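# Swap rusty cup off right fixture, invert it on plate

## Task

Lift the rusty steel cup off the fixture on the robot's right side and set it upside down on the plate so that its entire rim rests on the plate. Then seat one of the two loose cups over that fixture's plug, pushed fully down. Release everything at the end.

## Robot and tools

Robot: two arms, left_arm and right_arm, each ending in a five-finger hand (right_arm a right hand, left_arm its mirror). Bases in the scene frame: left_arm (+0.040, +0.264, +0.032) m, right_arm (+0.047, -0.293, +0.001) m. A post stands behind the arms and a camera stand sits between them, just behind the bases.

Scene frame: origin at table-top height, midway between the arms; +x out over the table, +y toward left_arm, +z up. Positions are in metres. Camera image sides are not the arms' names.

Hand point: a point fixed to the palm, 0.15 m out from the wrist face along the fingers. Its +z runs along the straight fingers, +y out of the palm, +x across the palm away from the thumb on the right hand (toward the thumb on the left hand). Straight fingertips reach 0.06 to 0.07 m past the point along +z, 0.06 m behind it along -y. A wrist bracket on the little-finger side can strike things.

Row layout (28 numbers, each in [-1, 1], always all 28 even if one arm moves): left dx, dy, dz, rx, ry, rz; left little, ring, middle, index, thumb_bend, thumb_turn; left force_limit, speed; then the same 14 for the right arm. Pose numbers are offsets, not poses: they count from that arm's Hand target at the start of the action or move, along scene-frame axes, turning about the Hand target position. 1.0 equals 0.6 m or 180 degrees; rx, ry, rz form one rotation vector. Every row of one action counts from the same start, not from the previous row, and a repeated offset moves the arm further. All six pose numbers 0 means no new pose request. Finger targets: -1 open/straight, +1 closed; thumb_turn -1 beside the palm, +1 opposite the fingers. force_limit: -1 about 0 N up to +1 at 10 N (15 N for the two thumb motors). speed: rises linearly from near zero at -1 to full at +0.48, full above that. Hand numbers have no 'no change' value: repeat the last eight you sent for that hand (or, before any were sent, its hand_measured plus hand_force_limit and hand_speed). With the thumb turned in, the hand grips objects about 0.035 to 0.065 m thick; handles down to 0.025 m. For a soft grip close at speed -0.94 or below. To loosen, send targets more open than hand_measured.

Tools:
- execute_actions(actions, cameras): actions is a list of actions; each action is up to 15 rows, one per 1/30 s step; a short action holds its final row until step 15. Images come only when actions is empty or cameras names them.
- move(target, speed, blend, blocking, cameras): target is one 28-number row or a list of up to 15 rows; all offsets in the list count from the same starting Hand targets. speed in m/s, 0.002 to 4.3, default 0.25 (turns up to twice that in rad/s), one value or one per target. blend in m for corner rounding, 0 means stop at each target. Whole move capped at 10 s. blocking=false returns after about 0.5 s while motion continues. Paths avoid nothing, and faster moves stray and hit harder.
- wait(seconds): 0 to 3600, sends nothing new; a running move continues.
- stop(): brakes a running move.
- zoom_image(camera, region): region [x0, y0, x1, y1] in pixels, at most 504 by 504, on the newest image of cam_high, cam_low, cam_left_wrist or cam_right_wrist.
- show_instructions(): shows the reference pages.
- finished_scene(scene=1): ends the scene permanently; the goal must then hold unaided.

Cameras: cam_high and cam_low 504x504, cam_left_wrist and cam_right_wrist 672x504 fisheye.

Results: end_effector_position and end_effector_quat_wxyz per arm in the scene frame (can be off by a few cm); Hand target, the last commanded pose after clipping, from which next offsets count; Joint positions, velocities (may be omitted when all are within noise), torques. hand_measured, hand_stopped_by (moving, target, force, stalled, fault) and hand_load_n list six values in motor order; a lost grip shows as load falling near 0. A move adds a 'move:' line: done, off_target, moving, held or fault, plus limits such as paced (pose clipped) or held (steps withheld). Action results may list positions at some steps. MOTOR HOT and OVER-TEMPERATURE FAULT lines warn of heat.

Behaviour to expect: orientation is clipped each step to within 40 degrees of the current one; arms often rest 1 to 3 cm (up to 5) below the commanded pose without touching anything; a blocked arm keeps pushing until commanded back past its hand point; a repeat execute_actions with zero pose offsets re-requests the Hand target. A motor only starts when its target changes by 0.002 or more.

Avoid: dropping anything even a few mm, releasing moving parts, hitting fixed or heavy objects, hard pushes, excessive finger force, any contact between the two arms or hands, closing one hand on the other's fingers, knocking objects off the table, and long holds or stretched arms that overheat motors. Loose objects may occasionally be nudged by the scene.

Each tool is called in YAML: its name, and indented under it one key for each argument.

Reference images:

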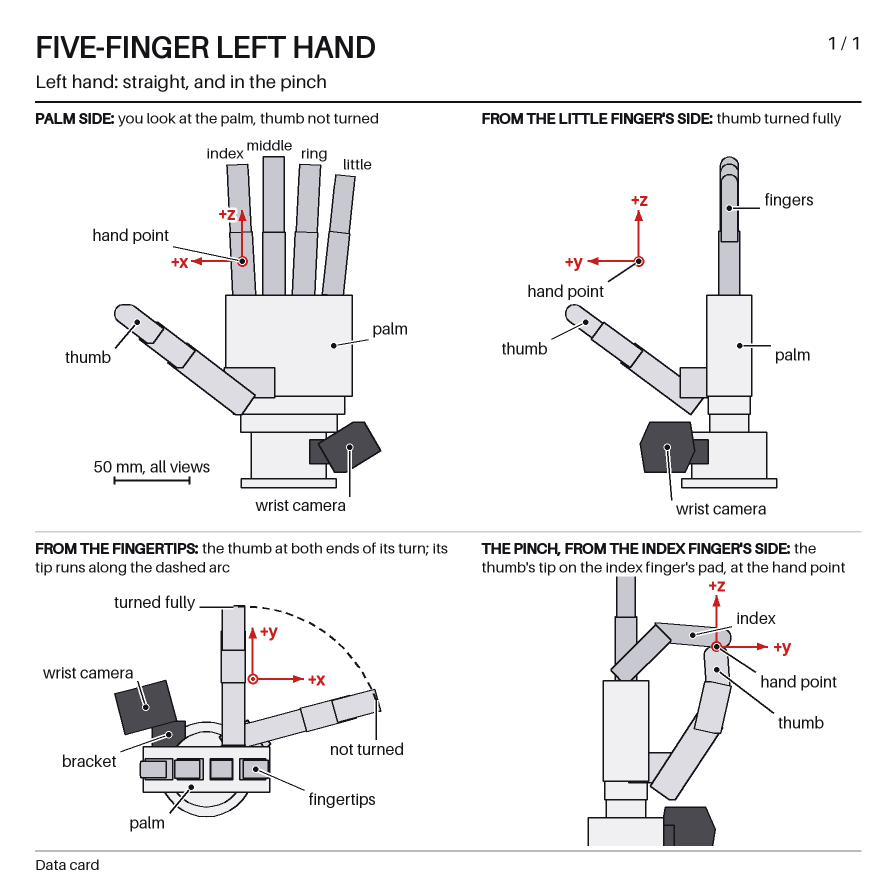

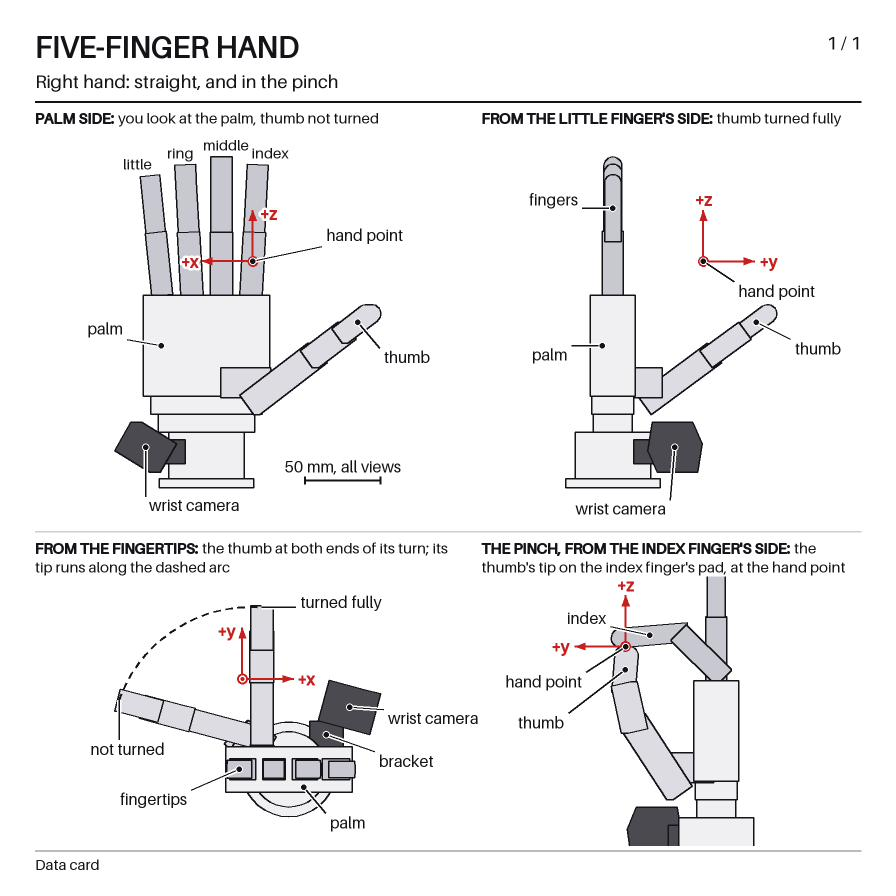

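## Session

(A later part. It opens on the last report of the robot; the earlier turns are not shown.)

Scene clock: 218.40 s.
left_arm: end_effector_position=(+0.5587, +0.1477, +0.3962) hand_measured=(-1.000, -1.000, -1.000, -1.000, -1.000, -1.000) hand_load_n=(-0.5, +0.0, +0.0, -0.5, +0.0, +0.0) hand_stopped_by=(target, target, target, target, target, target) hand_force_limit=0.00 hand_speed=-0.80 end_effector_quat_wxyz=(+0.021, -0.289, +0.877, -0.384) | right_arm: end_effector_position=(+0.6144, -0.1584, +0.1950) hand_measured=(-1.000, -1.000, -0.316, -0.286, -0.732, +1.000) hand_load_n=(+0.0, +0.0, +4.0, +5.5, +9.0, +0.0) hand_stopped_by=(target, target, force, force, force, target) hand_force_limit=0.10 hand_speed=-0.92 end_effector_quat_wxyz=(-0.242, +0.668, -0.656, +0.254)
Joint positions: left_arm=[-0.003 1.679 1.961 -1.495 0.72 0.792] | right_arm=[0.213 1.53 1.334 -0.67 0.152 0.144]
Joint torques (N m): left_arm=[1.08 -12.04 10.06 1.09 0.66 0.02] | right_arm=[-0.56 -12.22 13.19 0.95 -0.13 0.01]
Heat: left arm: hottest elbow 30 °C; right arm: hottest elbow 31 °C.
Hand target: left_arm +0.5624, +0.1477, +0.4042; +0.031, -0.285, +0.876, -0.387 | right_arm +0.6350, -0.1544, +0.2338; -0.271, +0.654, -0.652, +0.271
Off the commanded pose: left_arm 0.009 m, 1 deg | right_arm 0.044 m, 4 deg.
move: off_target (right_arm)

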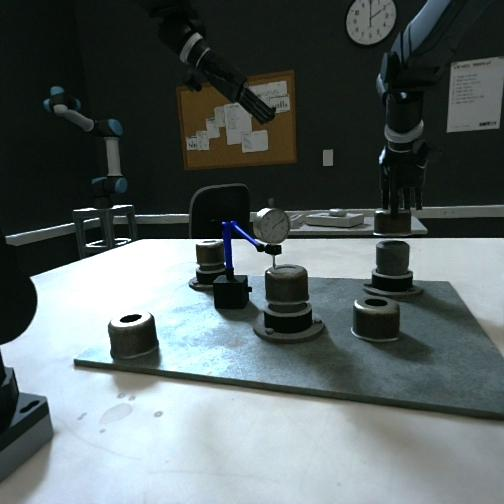

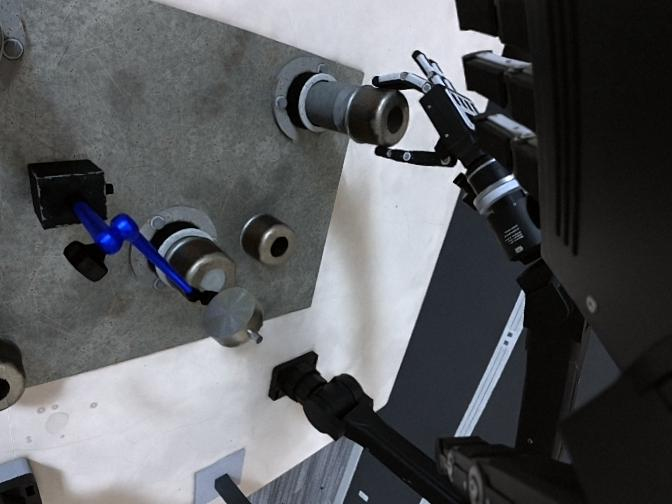

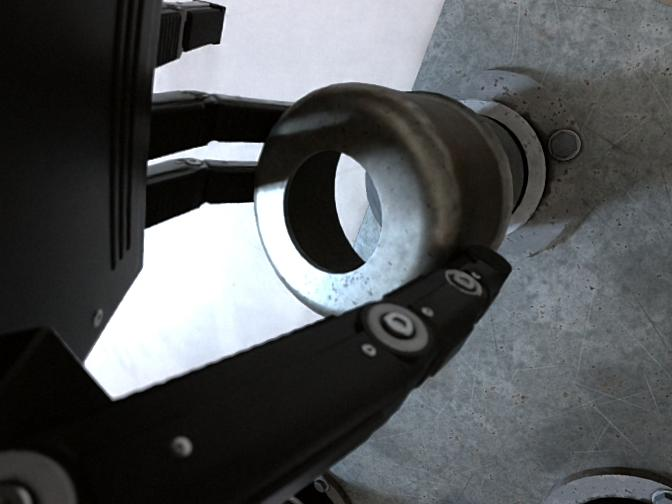

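move:
  target: [0,0,0,0,0,0,-1,-1,-1,-1,-1,-1,0,-0.8,-0.018,-0.001,-0.045,0,-0.01,0,-1,-1,0.1,0.1,-0.4,1,0.1,-0.92]
  speed: 0.04
  cameras: ["cam_low","cam_left_wrist","cam_right_wrist"]

zoom_image:
  camera: "cam_low"
  region: [330, 180, 460, 310]

zoom_image:
  camera: "cam_left_wrist"
  region: [250, 30, 470, 195]

Scene clock: 222.27 s.
left_arm: end_effector_position=(+0.5587, +0.1477, +0.3962) hand_measured=(-1.000, -1.000, -1.000, -1.000, -1.000, -1.000) hand_load_n=(+0.0, +0.0, +0.0, +0.0, +0.0, +0.0) hand_stopped_by=(target, target, target, target, target, target) hand_force_limit=0.00 hand_speed=-0.80 end_effector_quat_wxyz=(+0.021, -0.289, +0.877, -0.384) | right_arm: end_effector_position=(+0.6160, -0.1588, +0.1782) hand_measured=(-1.000, -1.000, -0.316, -0.286, -0.732, +1.000) hand_load_n=(+0.0, +0.0, +4.0, +5.5, +9.0, +0.0) hand_stopped_by=(target, target, force, force, force, target) hand_force_limit=0.10 hand_speed=-0.92 end_effector_quat_wxyz=(-0.254, +0.662, -0.654, +0.264)
Joint positions: left_arm=[-0.003 1.679 1.961 -1.495 0.72 0.792] | right_arm=[0.213 1.527 1.273 -0.581 0.156 0.144]
Joint torques (N m): left_arm=[1.08 -12.04 10.06 1.07 0.66 0.02] | right_arm=[0.09 -13.57 9.09 2.36 0.11 0.06]
Heat: left arm: hottest elbow 30 °C; right arm: hottest elbow 32 °C.
Hand target: left_arm +0.5624, +0.1477, +0.4042; +0.031, -0.285, +0.876, -0.387 | right_arm +0.6243, -0.1550, +0.2070; -0.282, +0.649, -0.648, +0.281
Off the commanded pose: left_arm 0.009 m, 1 deg | right_arm 0.030 m, 4 deg.
move: off_target (right_arm)

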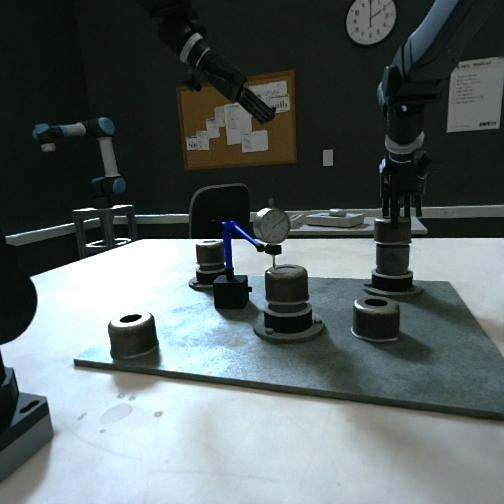

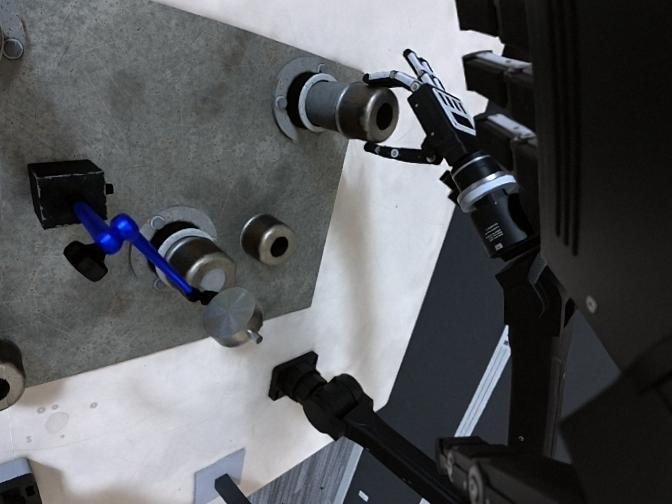

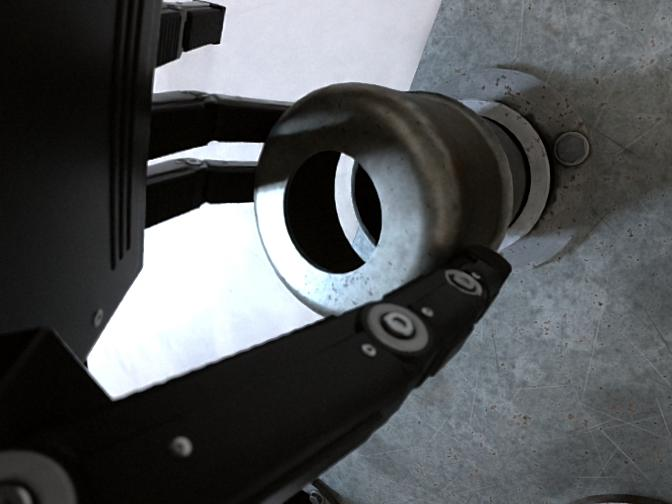

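Scaled by 3.877.

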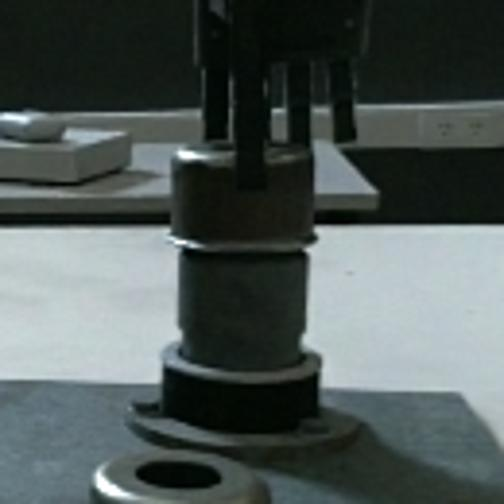

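Scaled by 2.291 from the camera's image (finer frame: 960x720).

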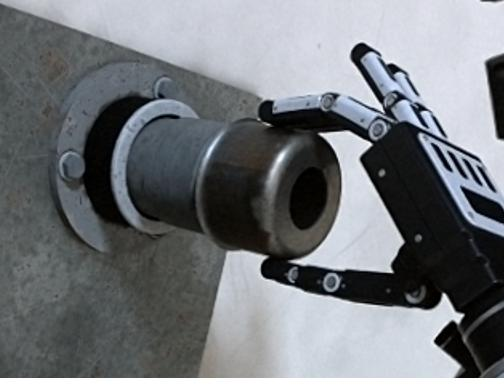

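move:
  target: [0,0,0,0,0,0,-1,-1,-1,-1,-1,-1,0,-0.8,-0.004,0,-0.05,0,0.006,0,-1,-1,0.1,0.1,-0.4,1,0.1,-0.92]
  speed: 0.03
  cameras: ["cam_low","cam_left_wrist","cam_right_wrist"]

zoom_image:
  camera: "cam_low"
  region: [330, 180, 460, 310]

zoom_image:
  camera: "cam_left_wrist"
  region: [250, 30, 470, 195]

Scene clock: 224.27 s.
left_arm: end_effector_position=(+0.5587, +0.1477, +0.3962) hand_measured=(-1.000, -1.000, -1.000, -1.000, -1.000, -1.000) hand_load_n=(+0.0, +0.0, +0.0, +0.0, +0.0, +0.0) hand_stopped_by=(target, target, target, target, target, target) hand_force_limit=0.00 hand_speed=-0.80 end_effector_quat_wxyz=(+0.021, -0.289, +0.877, -0.384) | right_arm: end_effector_position=(+0.6153, -0.1590, +0.1649) hand_measured=(-1.000, -1.000, -0.316, -0.286, -0.732, +1.000) hand_load_n=(+0.0, +0.0, +4.5, +5.5, +8.5, +0.0) hand_stopped_by=(target, target, force, force, force, target) hand_force_limit=0.10 hand_speed=-0.92 end_effector_quat_wxyz=(-0.260, +0.660, -0.652, +0.268)
Joint positions: left_arm=[-0.003 1.679 1.961 -1.495 0.72 0.792] | right_arm=[0.213 1.527 1.231 -0.524 0.156 0.144]
Joint torques (N m): left_arm=[1.08 -12.04 10.04 1.09 0.66 0.03] | right_arm=[0.32 -11.99 8.73 2.07 -0.04 0.04]
Heat: left arm: hottest elbow 30 °C; right arm: hottest elbow 32 °C.
Hand target: left_arm +0.5624, +0.1477, +0.4042; +0.031, -0.285, +0.876, -0.387 | right_arm +0.6217, -0.1550, +0.1768; -0.276, +0.652, -0.651, +0.275
Off the commanded pose: left_arm 0.009 m, 1 deg | right_arm 0.014 m, 2 deg.
move: off_target (right_arm)

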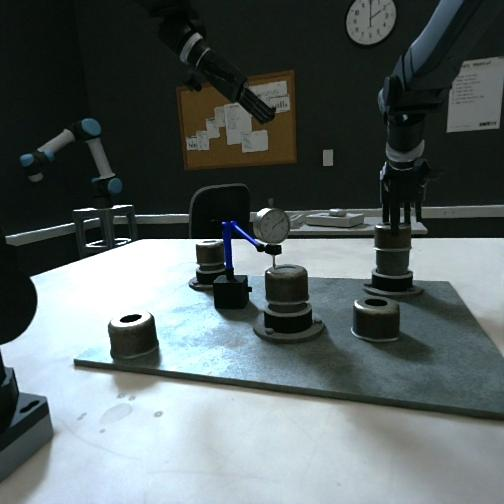

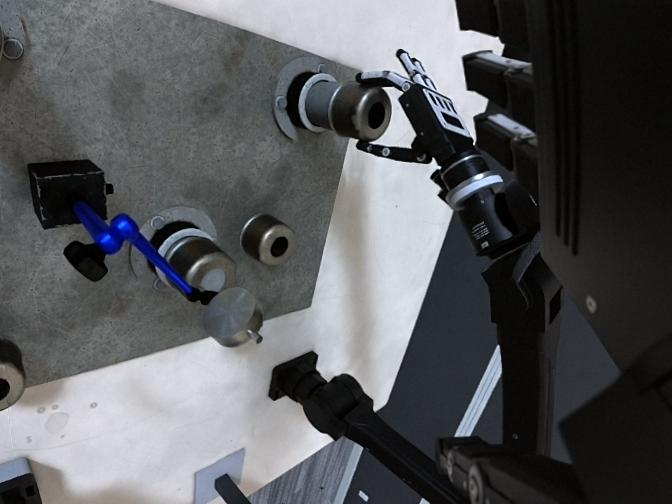

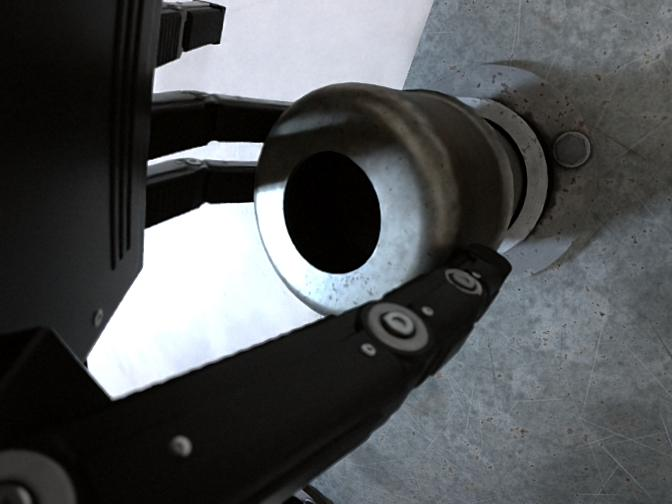

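Scaled by 3.877.

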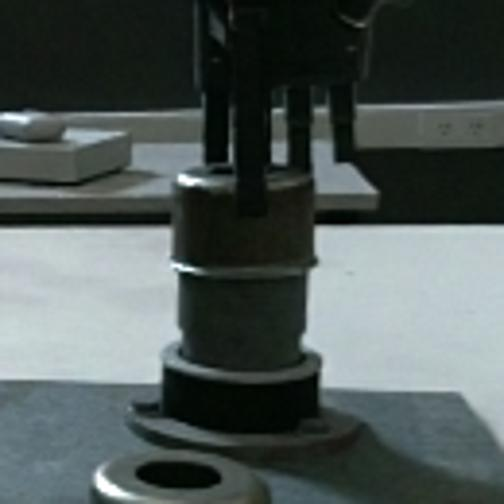

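Scaled by 2.291 from the camera's image (finer frame: 960x720).

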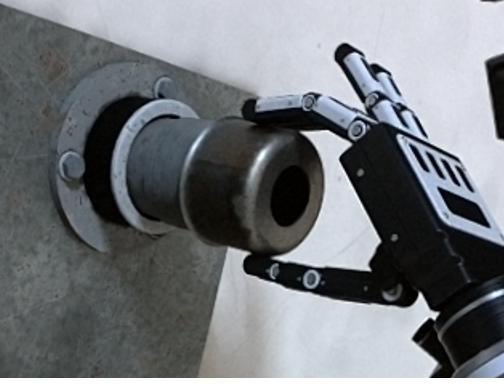

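move:
  target: [0,0,0,0,0,0,-1,-1,-1,-1,-1,-1,0,-0.8,-0.0015,-0.0005,-0.06,0,0.003,0,-1,-1,0.1,0.1,-0.4,1,0.1,-0.92]
  speed: 0.03
  cameras: ["cam_low","cam_left_wrist","cam_right_wrist"]

zoom_image:
  camera: "cam_low"
  region: [330, 180, 460, 310]

zoom_image:
  camera: "cam_left_wrist"
  region: [250, 30, 470, 195]

Scene clock: 226.53 s.
left_arm: end_effector_position=(+0.5587, +0.1477, +0.3962) hand_measured=(-1.000, -1.000, -1.000, -1.000, -1.000, -1.000) hand_load_n=(+0.0, +0.0, +0.0, +0.0, +0.0, +0.0) hand_stopped_by=(target, target, target, target, target, target) hand_force_limit=0.00 hand_speed=-0.80 end_effector_quat_wxyz=(+0.021, -0.289, +0.877, -0.384) | right_arm: end_effector_position=(+0.6163, -0.1588, +0.1344) hand_measured=(-1.000, -1.000, -0.316, -0.286, -0.732, +1.000) hand_load_n=(+0.0, +0.0, +5.0, +5.5, +8.5, +0.0) hand_stopped_by=(target, target, force, force, force, target) hand_force_limit=0.10 hand_speed=-0.92 end_effector_quat_wxyz=(-0.261, +0.659, -0.652, +0.269)
Joint positions: left_arm=[-0.003 1.679 1.961 -1.495 0.72 0.792] | right_arm=[0.213 1.554 1.177 -0.438 0.156 0.144]
Joint torques (N m): left_arm=[1.03 -12.04 10.07 1.07 0.66 0.02] | right_arm=[0.03 -12.04 8.24 1.96 -0.09 0.1]
Heat: left arm: hottest elbow 30 °C; right arm: hottest elbow 31 °C.
Hand target: left_arm +0.5624, +0.1477, +0.4042; +0.031, -0.285, +0.876, -0.387 | right_arm +0.6209, -0.1553, +0.1410; -0.273, +0.653, -0.652, +0.272
Off the commanded pose: left_arm 0.009 m, 1 deg | right_arm 0.009 m, 2 deg.
move: done

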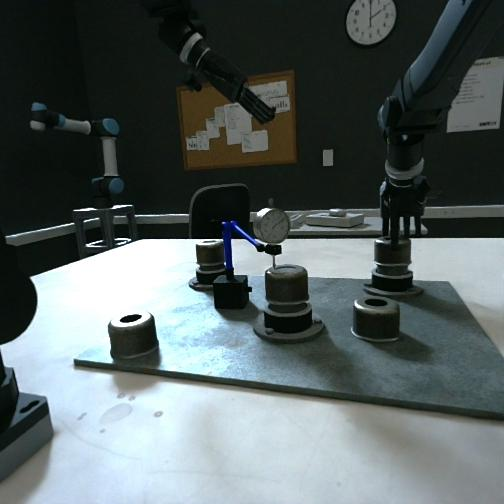

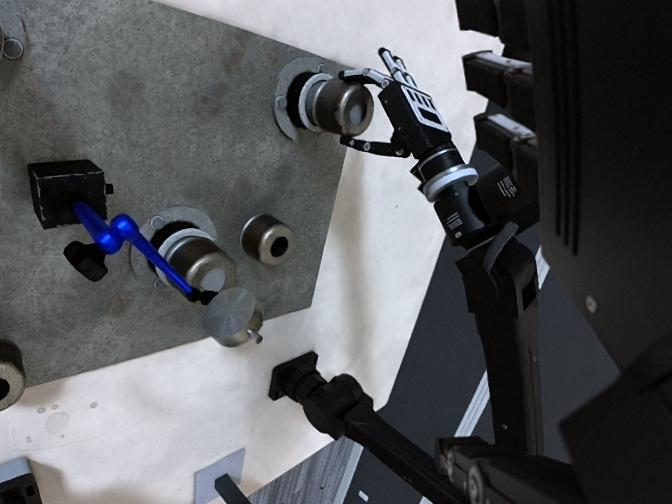

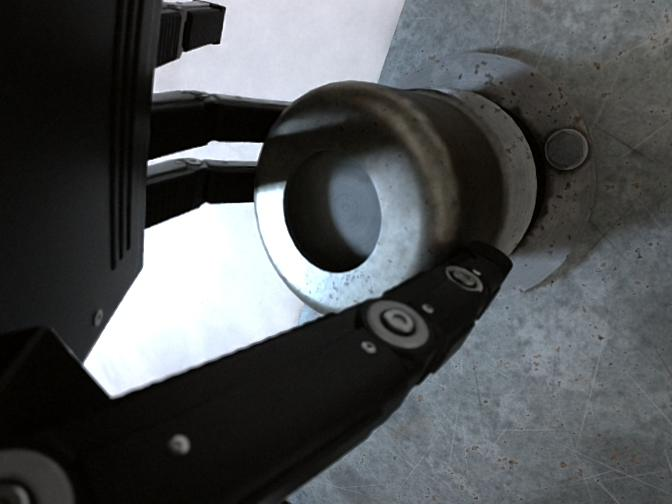

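Scaled by 3.877.

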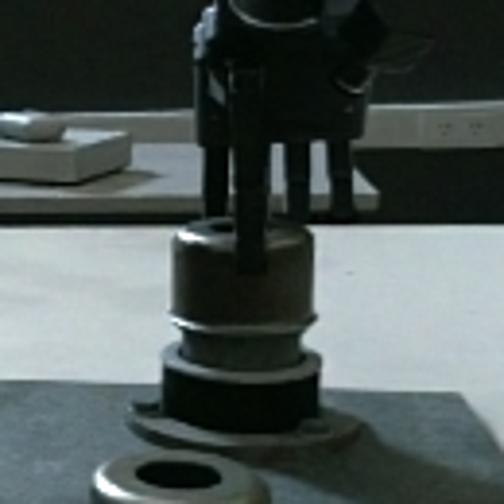

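Scaled by 2.291 from the camera's image (finer frame: 960x720).

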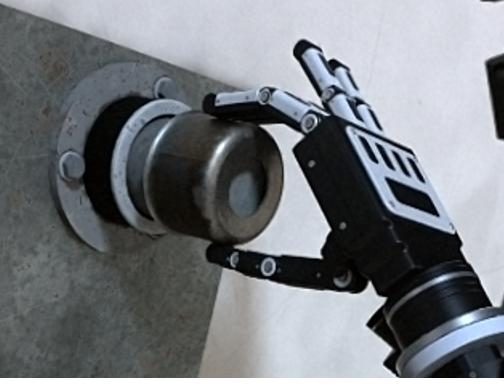

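move:
  target: [0,0,0,0,0,0,-1,-1,-1,-1,-1,-1,0,-0.8,-0.0005,0,-0.024,0,0,0,-1,-1,0.1,0.1,-0.4,1,0.1,-0.92]
  speed: 0.02
  cameras: ["cam_low","cam_left_wrist","cam_right_wrist"]

zoom_image:
  camera: "cam_low"
  region: [330, 180, 460, 310]

zoom_image:
  camera: "cam_left_wrist"
  region: [250, 30, 470, 195]

Scene clock: 228.23 s.
left_arm: end_effector_position=(+0.5587, +0.1477, +0.3962) hand_measured=(-1.000, -1.000, -1.000, -1.000, -1.000, -1.000) hand_load_n=(+0.0, +0.0, +0.0, +0.0, +0.0, +0.0) hand_stopped_by=(target, target, target, target, target, target) hand_force_limit=0.00 hand_speed=-0.80 end_effector_quat_wxyz=(+0.021, -0.289, +0.877, -0.384) | right_arm: end_effector_position=(+0.6167, -0.1587, +0.1266) hand_measured=(-1.000, -1.000, -0.316, -0.286, -0.732, +1.000) hand_load_n=(+0.0, +0.0, +3.5, +5.0, +9.5, -0.5) hand_stopped_by=(target, target, force, force, force, target) hand_force_limit=0.10 hand_speed=-0.92 end_effector_quat_wxyz=(-0.264, +0.658, -0.651, +0.270)
Joint positions: left_arm=[-0.003 1.679 1.961 -1.495 0.72 0.792] | right_arm=[0.213 1.56 1.159 -0.408 0.156 0.144]
Joint torques (N m): left_arm=[1.08 -12.04 10.04 1.07 0.66 0.02] | right_arm=[0.44 -11.05 7.5 2.48 -0.15 0.12]
Heat: left arm: hottest elbow 30 °C; right arm: hottest elbow 31 °C.
Hand target: left_arm +0.5624, +0.1477, +0.4042; +0.031, -0.285, +0.876, -0.387 | right_arm +0.6206, -0.1553, +0.1265; -0.273, +0.653, -0.652, +0.272
Off the commanded pose: left_arm 0.009 m, 1 deg | right_arm 0.005 m, 1 deg.
move: done

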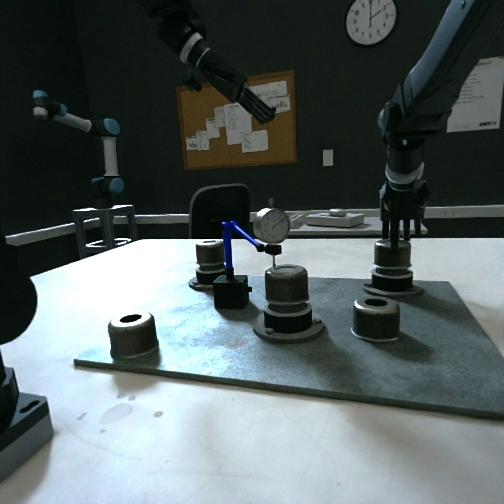

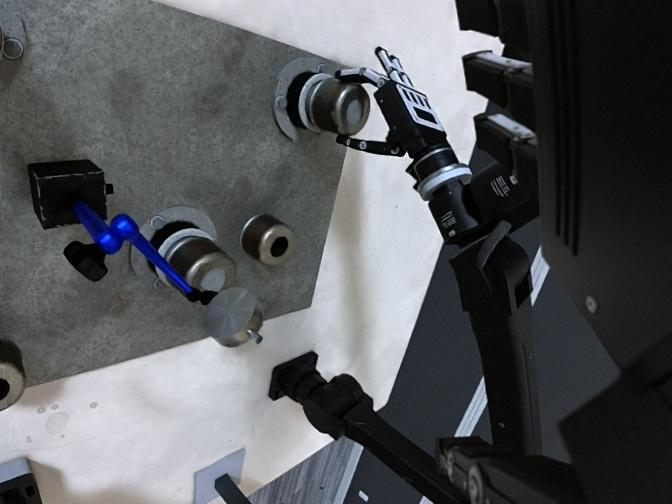

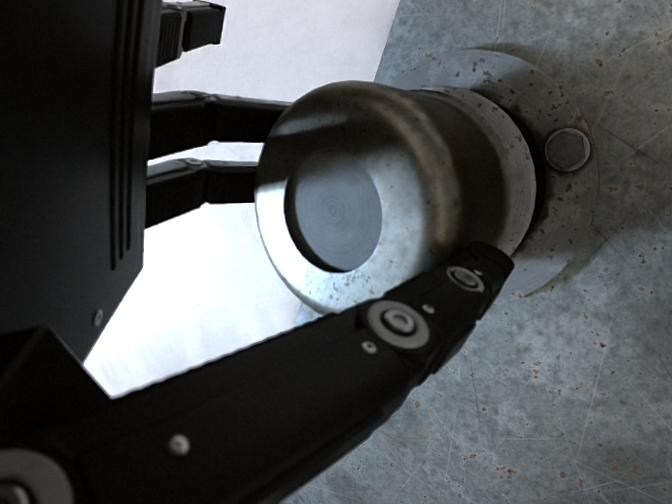

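Scaled by 3.877.

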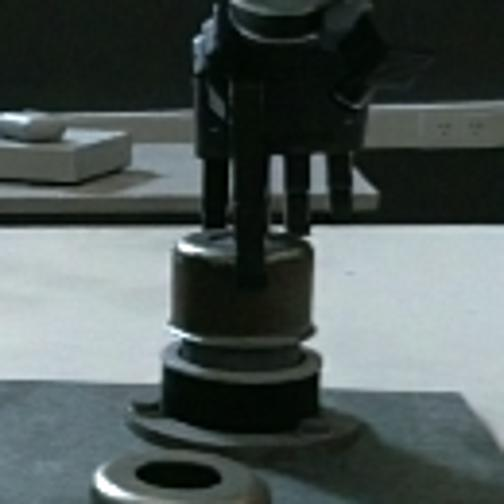

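Scaled by 2.291 from the camera's image (finer frame: 960x720).

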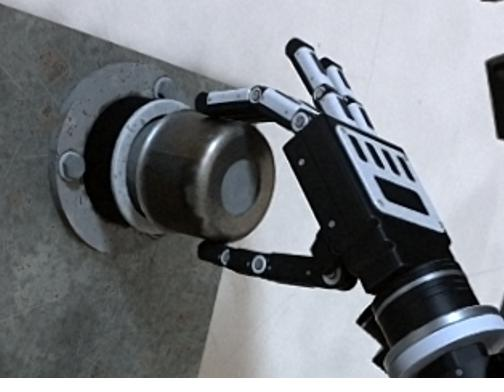

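move:
  target: [0,0,0,0,0,0,-1,-1,-1,-1,-1,-1,0,-0.8,-0.0005,0,-0.009,0,0,0,-1,-1,0.1,0.1,-0.4,1,0.1,-0.92]
  speed: 0.02
  cameras: ["cam_low","cam_left_wrist","cam_right_wrist"]

zoom_image:
  camera: "cam_low"
  region: [330, 180, 460, 310]

zoom_image:
  camera: "cam_left_wrist"
  region: [110, 30, 400, 300]

Scene clock: 229.37 s.
left_arm: end_effector_position=(+0.5587, +0.1477, +0.3962) hand_measured=(-1.000, -1.000, -1.000, -1.000, -1.000, -1.000) hand_load_n=(+0.0, -0.5, +0.0, +0.0, +0.0, +0.0) hand_stopped_by=(target, target, target, target, target, target) hand_force_limit=0.00 hand_speed=-0.80 end_effector_quat_wxyz=(+0.021, -0.289, +0.877, -0.384) | right_arm: end_effector_position=(+0.6169, -0.1586, +0.1257) hand_measured=(-1.000, -1.000, -0.316, -0.286, -0.732, +1.000) hand_load_n=(+0.0, +0.0, +2.5, +4.0, +10.0, +0.0) hand_stopped_by=(target, target, force, force, force, target) hand_force_limit=0.10 hand_speed=-0.92 end_effector_quat_wxyz=(-0.266, +0.657, -0.651, +0.272)
Joint positions: left_arm=[-0.003 1.679 1.961 -1.495 0.72 0.792] | right_arm=[0.213 1.559 1.153 -0.396 0.156 0.144]
Joint torques (N m): left_arm=[1.08 -12.04 10.04 1.06 0.66 0.02] | right_arm=[0.91 -10.58 7.36 2.54 -0.13 0.09]
Heat: left arm: hottest elbow 30 °C; right arm: hottest elbow 31 °C.
Hand target: left_arm +0.5624, +0.1477, +0.4042; +0.031, -0.285, +0.876, -0.387 | right_arm +0.6203, -0.1553, +0.1211; -0.273, +0.653, -0.652, +0.272
Off the commanded pose: left_arm 0.009 m, 1 deg | right_arm 0.007 m, 1 deg.
move: done

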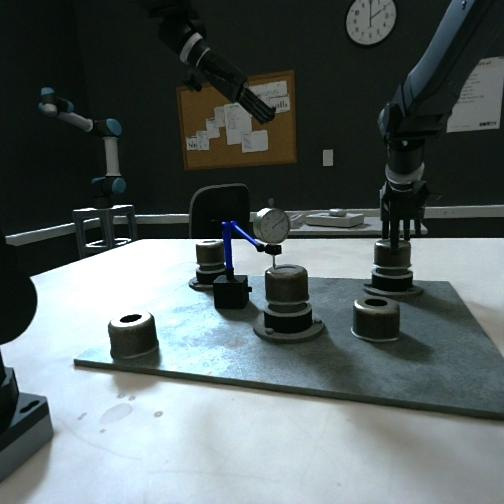

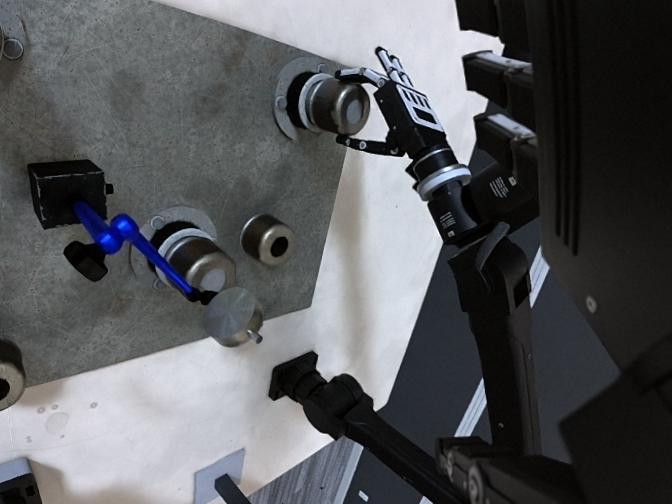

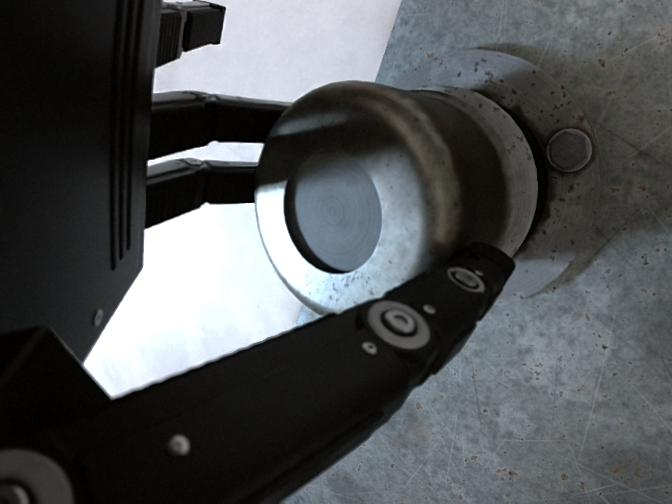

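Scaled by 3.877.

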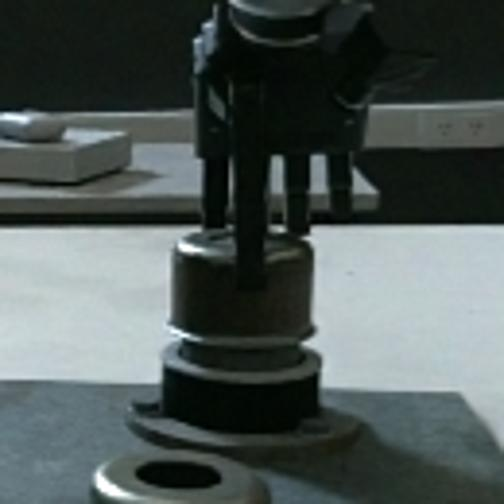

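Scaled by 1.738 from the camera's image (finer frame: 960x720).

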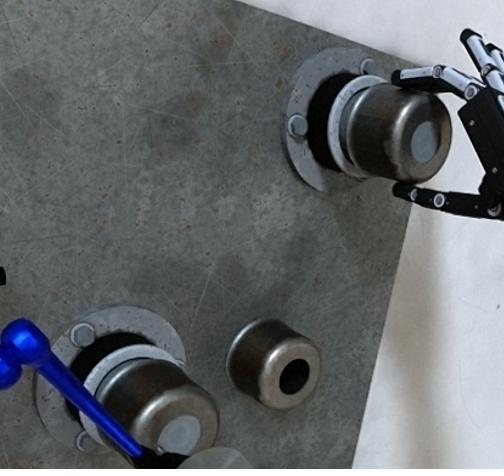

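zoom_image:
  camera: "cam_low"
  region: [240, 240, 340, 340]

zoom_image:
  camera: "cam_low"
  region: [345, 225, 435, 315]

zoom_image:
  camera: "cam_left_wrist"
  region: [260, 40, 400, 145]

zoom_image:
  camera: "cam_left_wrist"
  region: [120, 190, 260, 310]

Scaled by 5.040.

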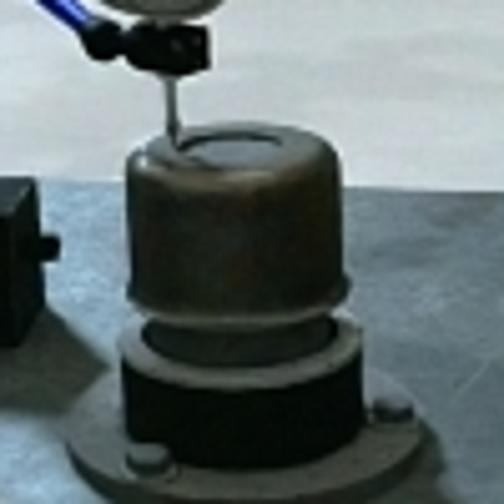

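Scaled by 5.600.

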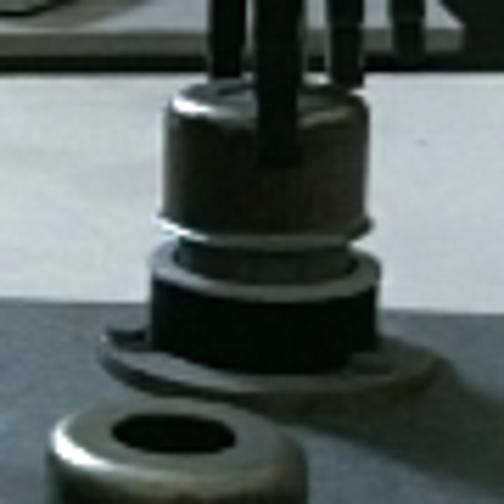

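Scaled by 3.600 from the camera's image (finer frame: 960x720).

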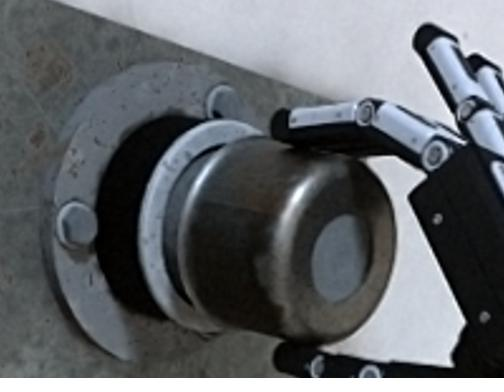

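Scaled by 3.600 from the camera's image (finer frame: 960x720).

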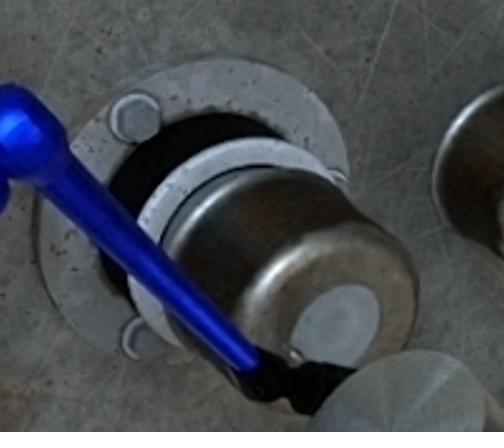

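zoom_image:
  camera: "cam_right_wrist"
  region: [250, 110, 420, 310]

Scaled by 2.520 from the camera's image (finer frame: 960x720).

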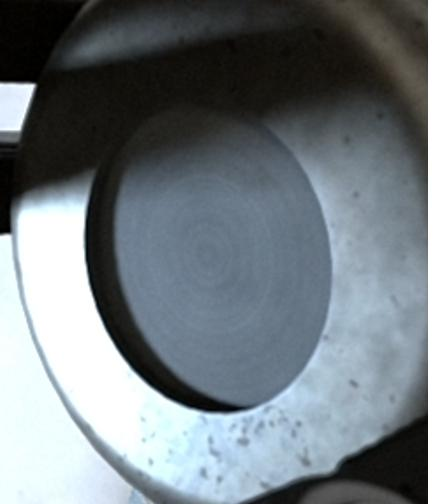

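zoom_image:
  camera: "cam_left_wrist"
  region: [190, 250, 250, 300]

zoom_image:
  camera: "cam_left_wrist"
  region: [325, 75, 385, 135]

Scaled by 8.400 from the camera's image (finer frame: 960x720).

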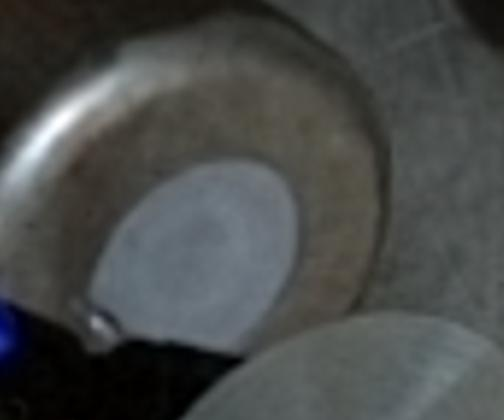

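Scaled by 8.400 from the camera's image (finer frame: 960x720).

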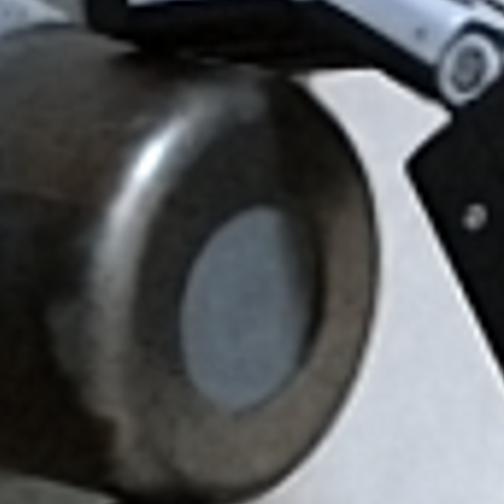

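move:
  target: [0,0,0,0,0,0,-1,-1,-1,-1,-1,-1,0,-0.8,-0.005,0,-0.006,0,0,0,-1,-1,0.1,0.1,-0.4,1,0.1,-0.92]
  speed: 0.02
  cameras: ["cam_low","cam_left_wrist","cam_right_wrist"]

zoom_image:
  camera: "cam_left_wrist"
  region: [325, 75, 385, 135]

zoom_image:
  camera: "cam_right_wrist"
  region: [250, 110, 420, 310]

Scene clock: 233.60 s.
left_arm: end_effector_position=(+0.5587, +0.1477, +0.3962) hand_measured=(-1.000, -1.000, -1.000, -1.000, -1.000, -1.000) hand_load_n=(+0.0, +0.0, +0.0, +0.0, -0.5, -0.5) hand_stopped_by=(target, target, target, target, target, target) hand_force_limit=0.00 hand_speed=-0.80 end_effector_quat_wxyz=(+0.021, -0.289, +0.877, -0.384) | right_arm: end_effector_position=(+0.6167, -0.1587, +0.1250) hand_measured=(-1.000, -1.000, -0.316, -0.286, -0.732, +1.000) hand_load_n=(+0.0, +0.0, +2.5, +4.0, +9.5, +0.0) hand_stopped_by=(target, target, force, force, force, target) hand_force_limit=0.10 hand_speed=-0.92 end_effector_quat_wxyz=(-0.270, +0.655, -0.650, +0.274)
Joint positions: left_arm=[-0.003 1.679 1.961 -1.495 0.72 0.792] | right_arm=[0.213 1.555 1.142 -0.38 0.156 0.144]
Joint torques (N m): left_arm=[1.08 -12.04 10.06 1.06 0.66 0.03] | right_arm=[0.44 -10.75 7.02 2.24 -0.07 0.11]
Heat: left arm: hottest elbow 30 °C; right arm: hottest elbow 31 °C.
Hand target: left_arm +0.5624, +0.1477, +0.4042; +0.031, -0.285, +0.876, -0.387 | right_arm +0.6172, -0.1553, +0.1174; -0.272, +0.653, -0.652, +0.272
Off the commanded pose: left_arm 0.009 m, 1 deg | right_arm 0.008 m, 1 deg.
move: done

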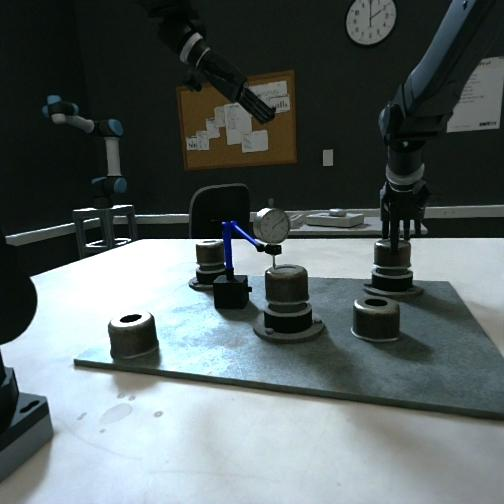

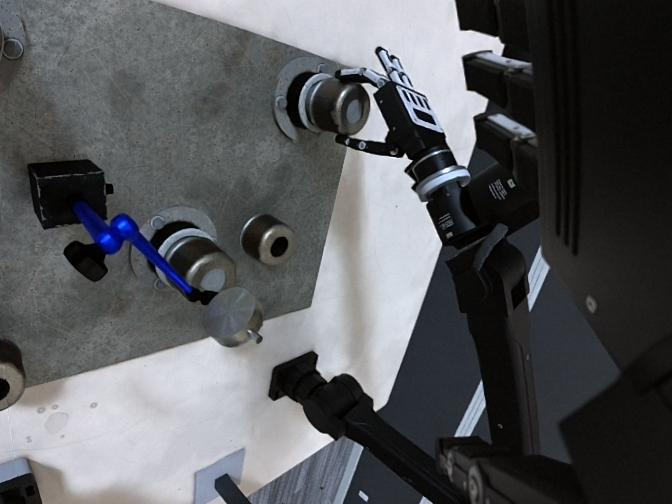

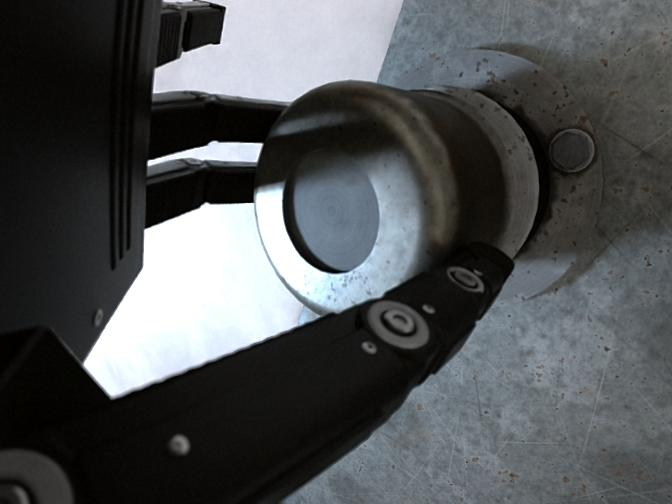

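Scaled by 8.400 from the camera's image (finer frame: 960x720).

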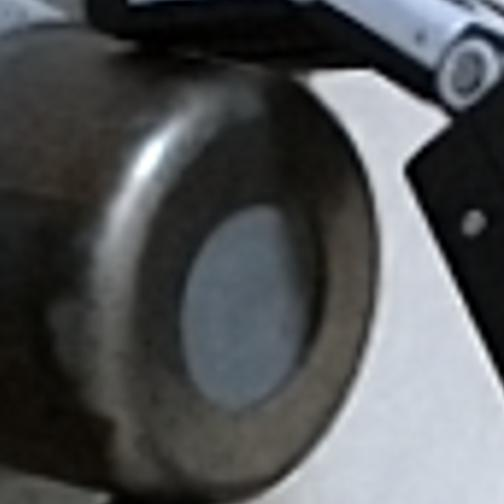

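Scaled by 2.520 from the camera's image (finer frame: 960x720).

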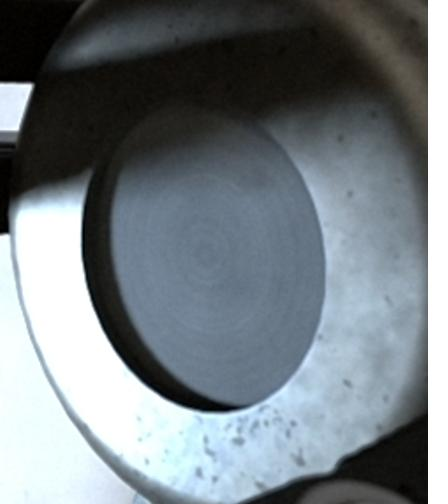

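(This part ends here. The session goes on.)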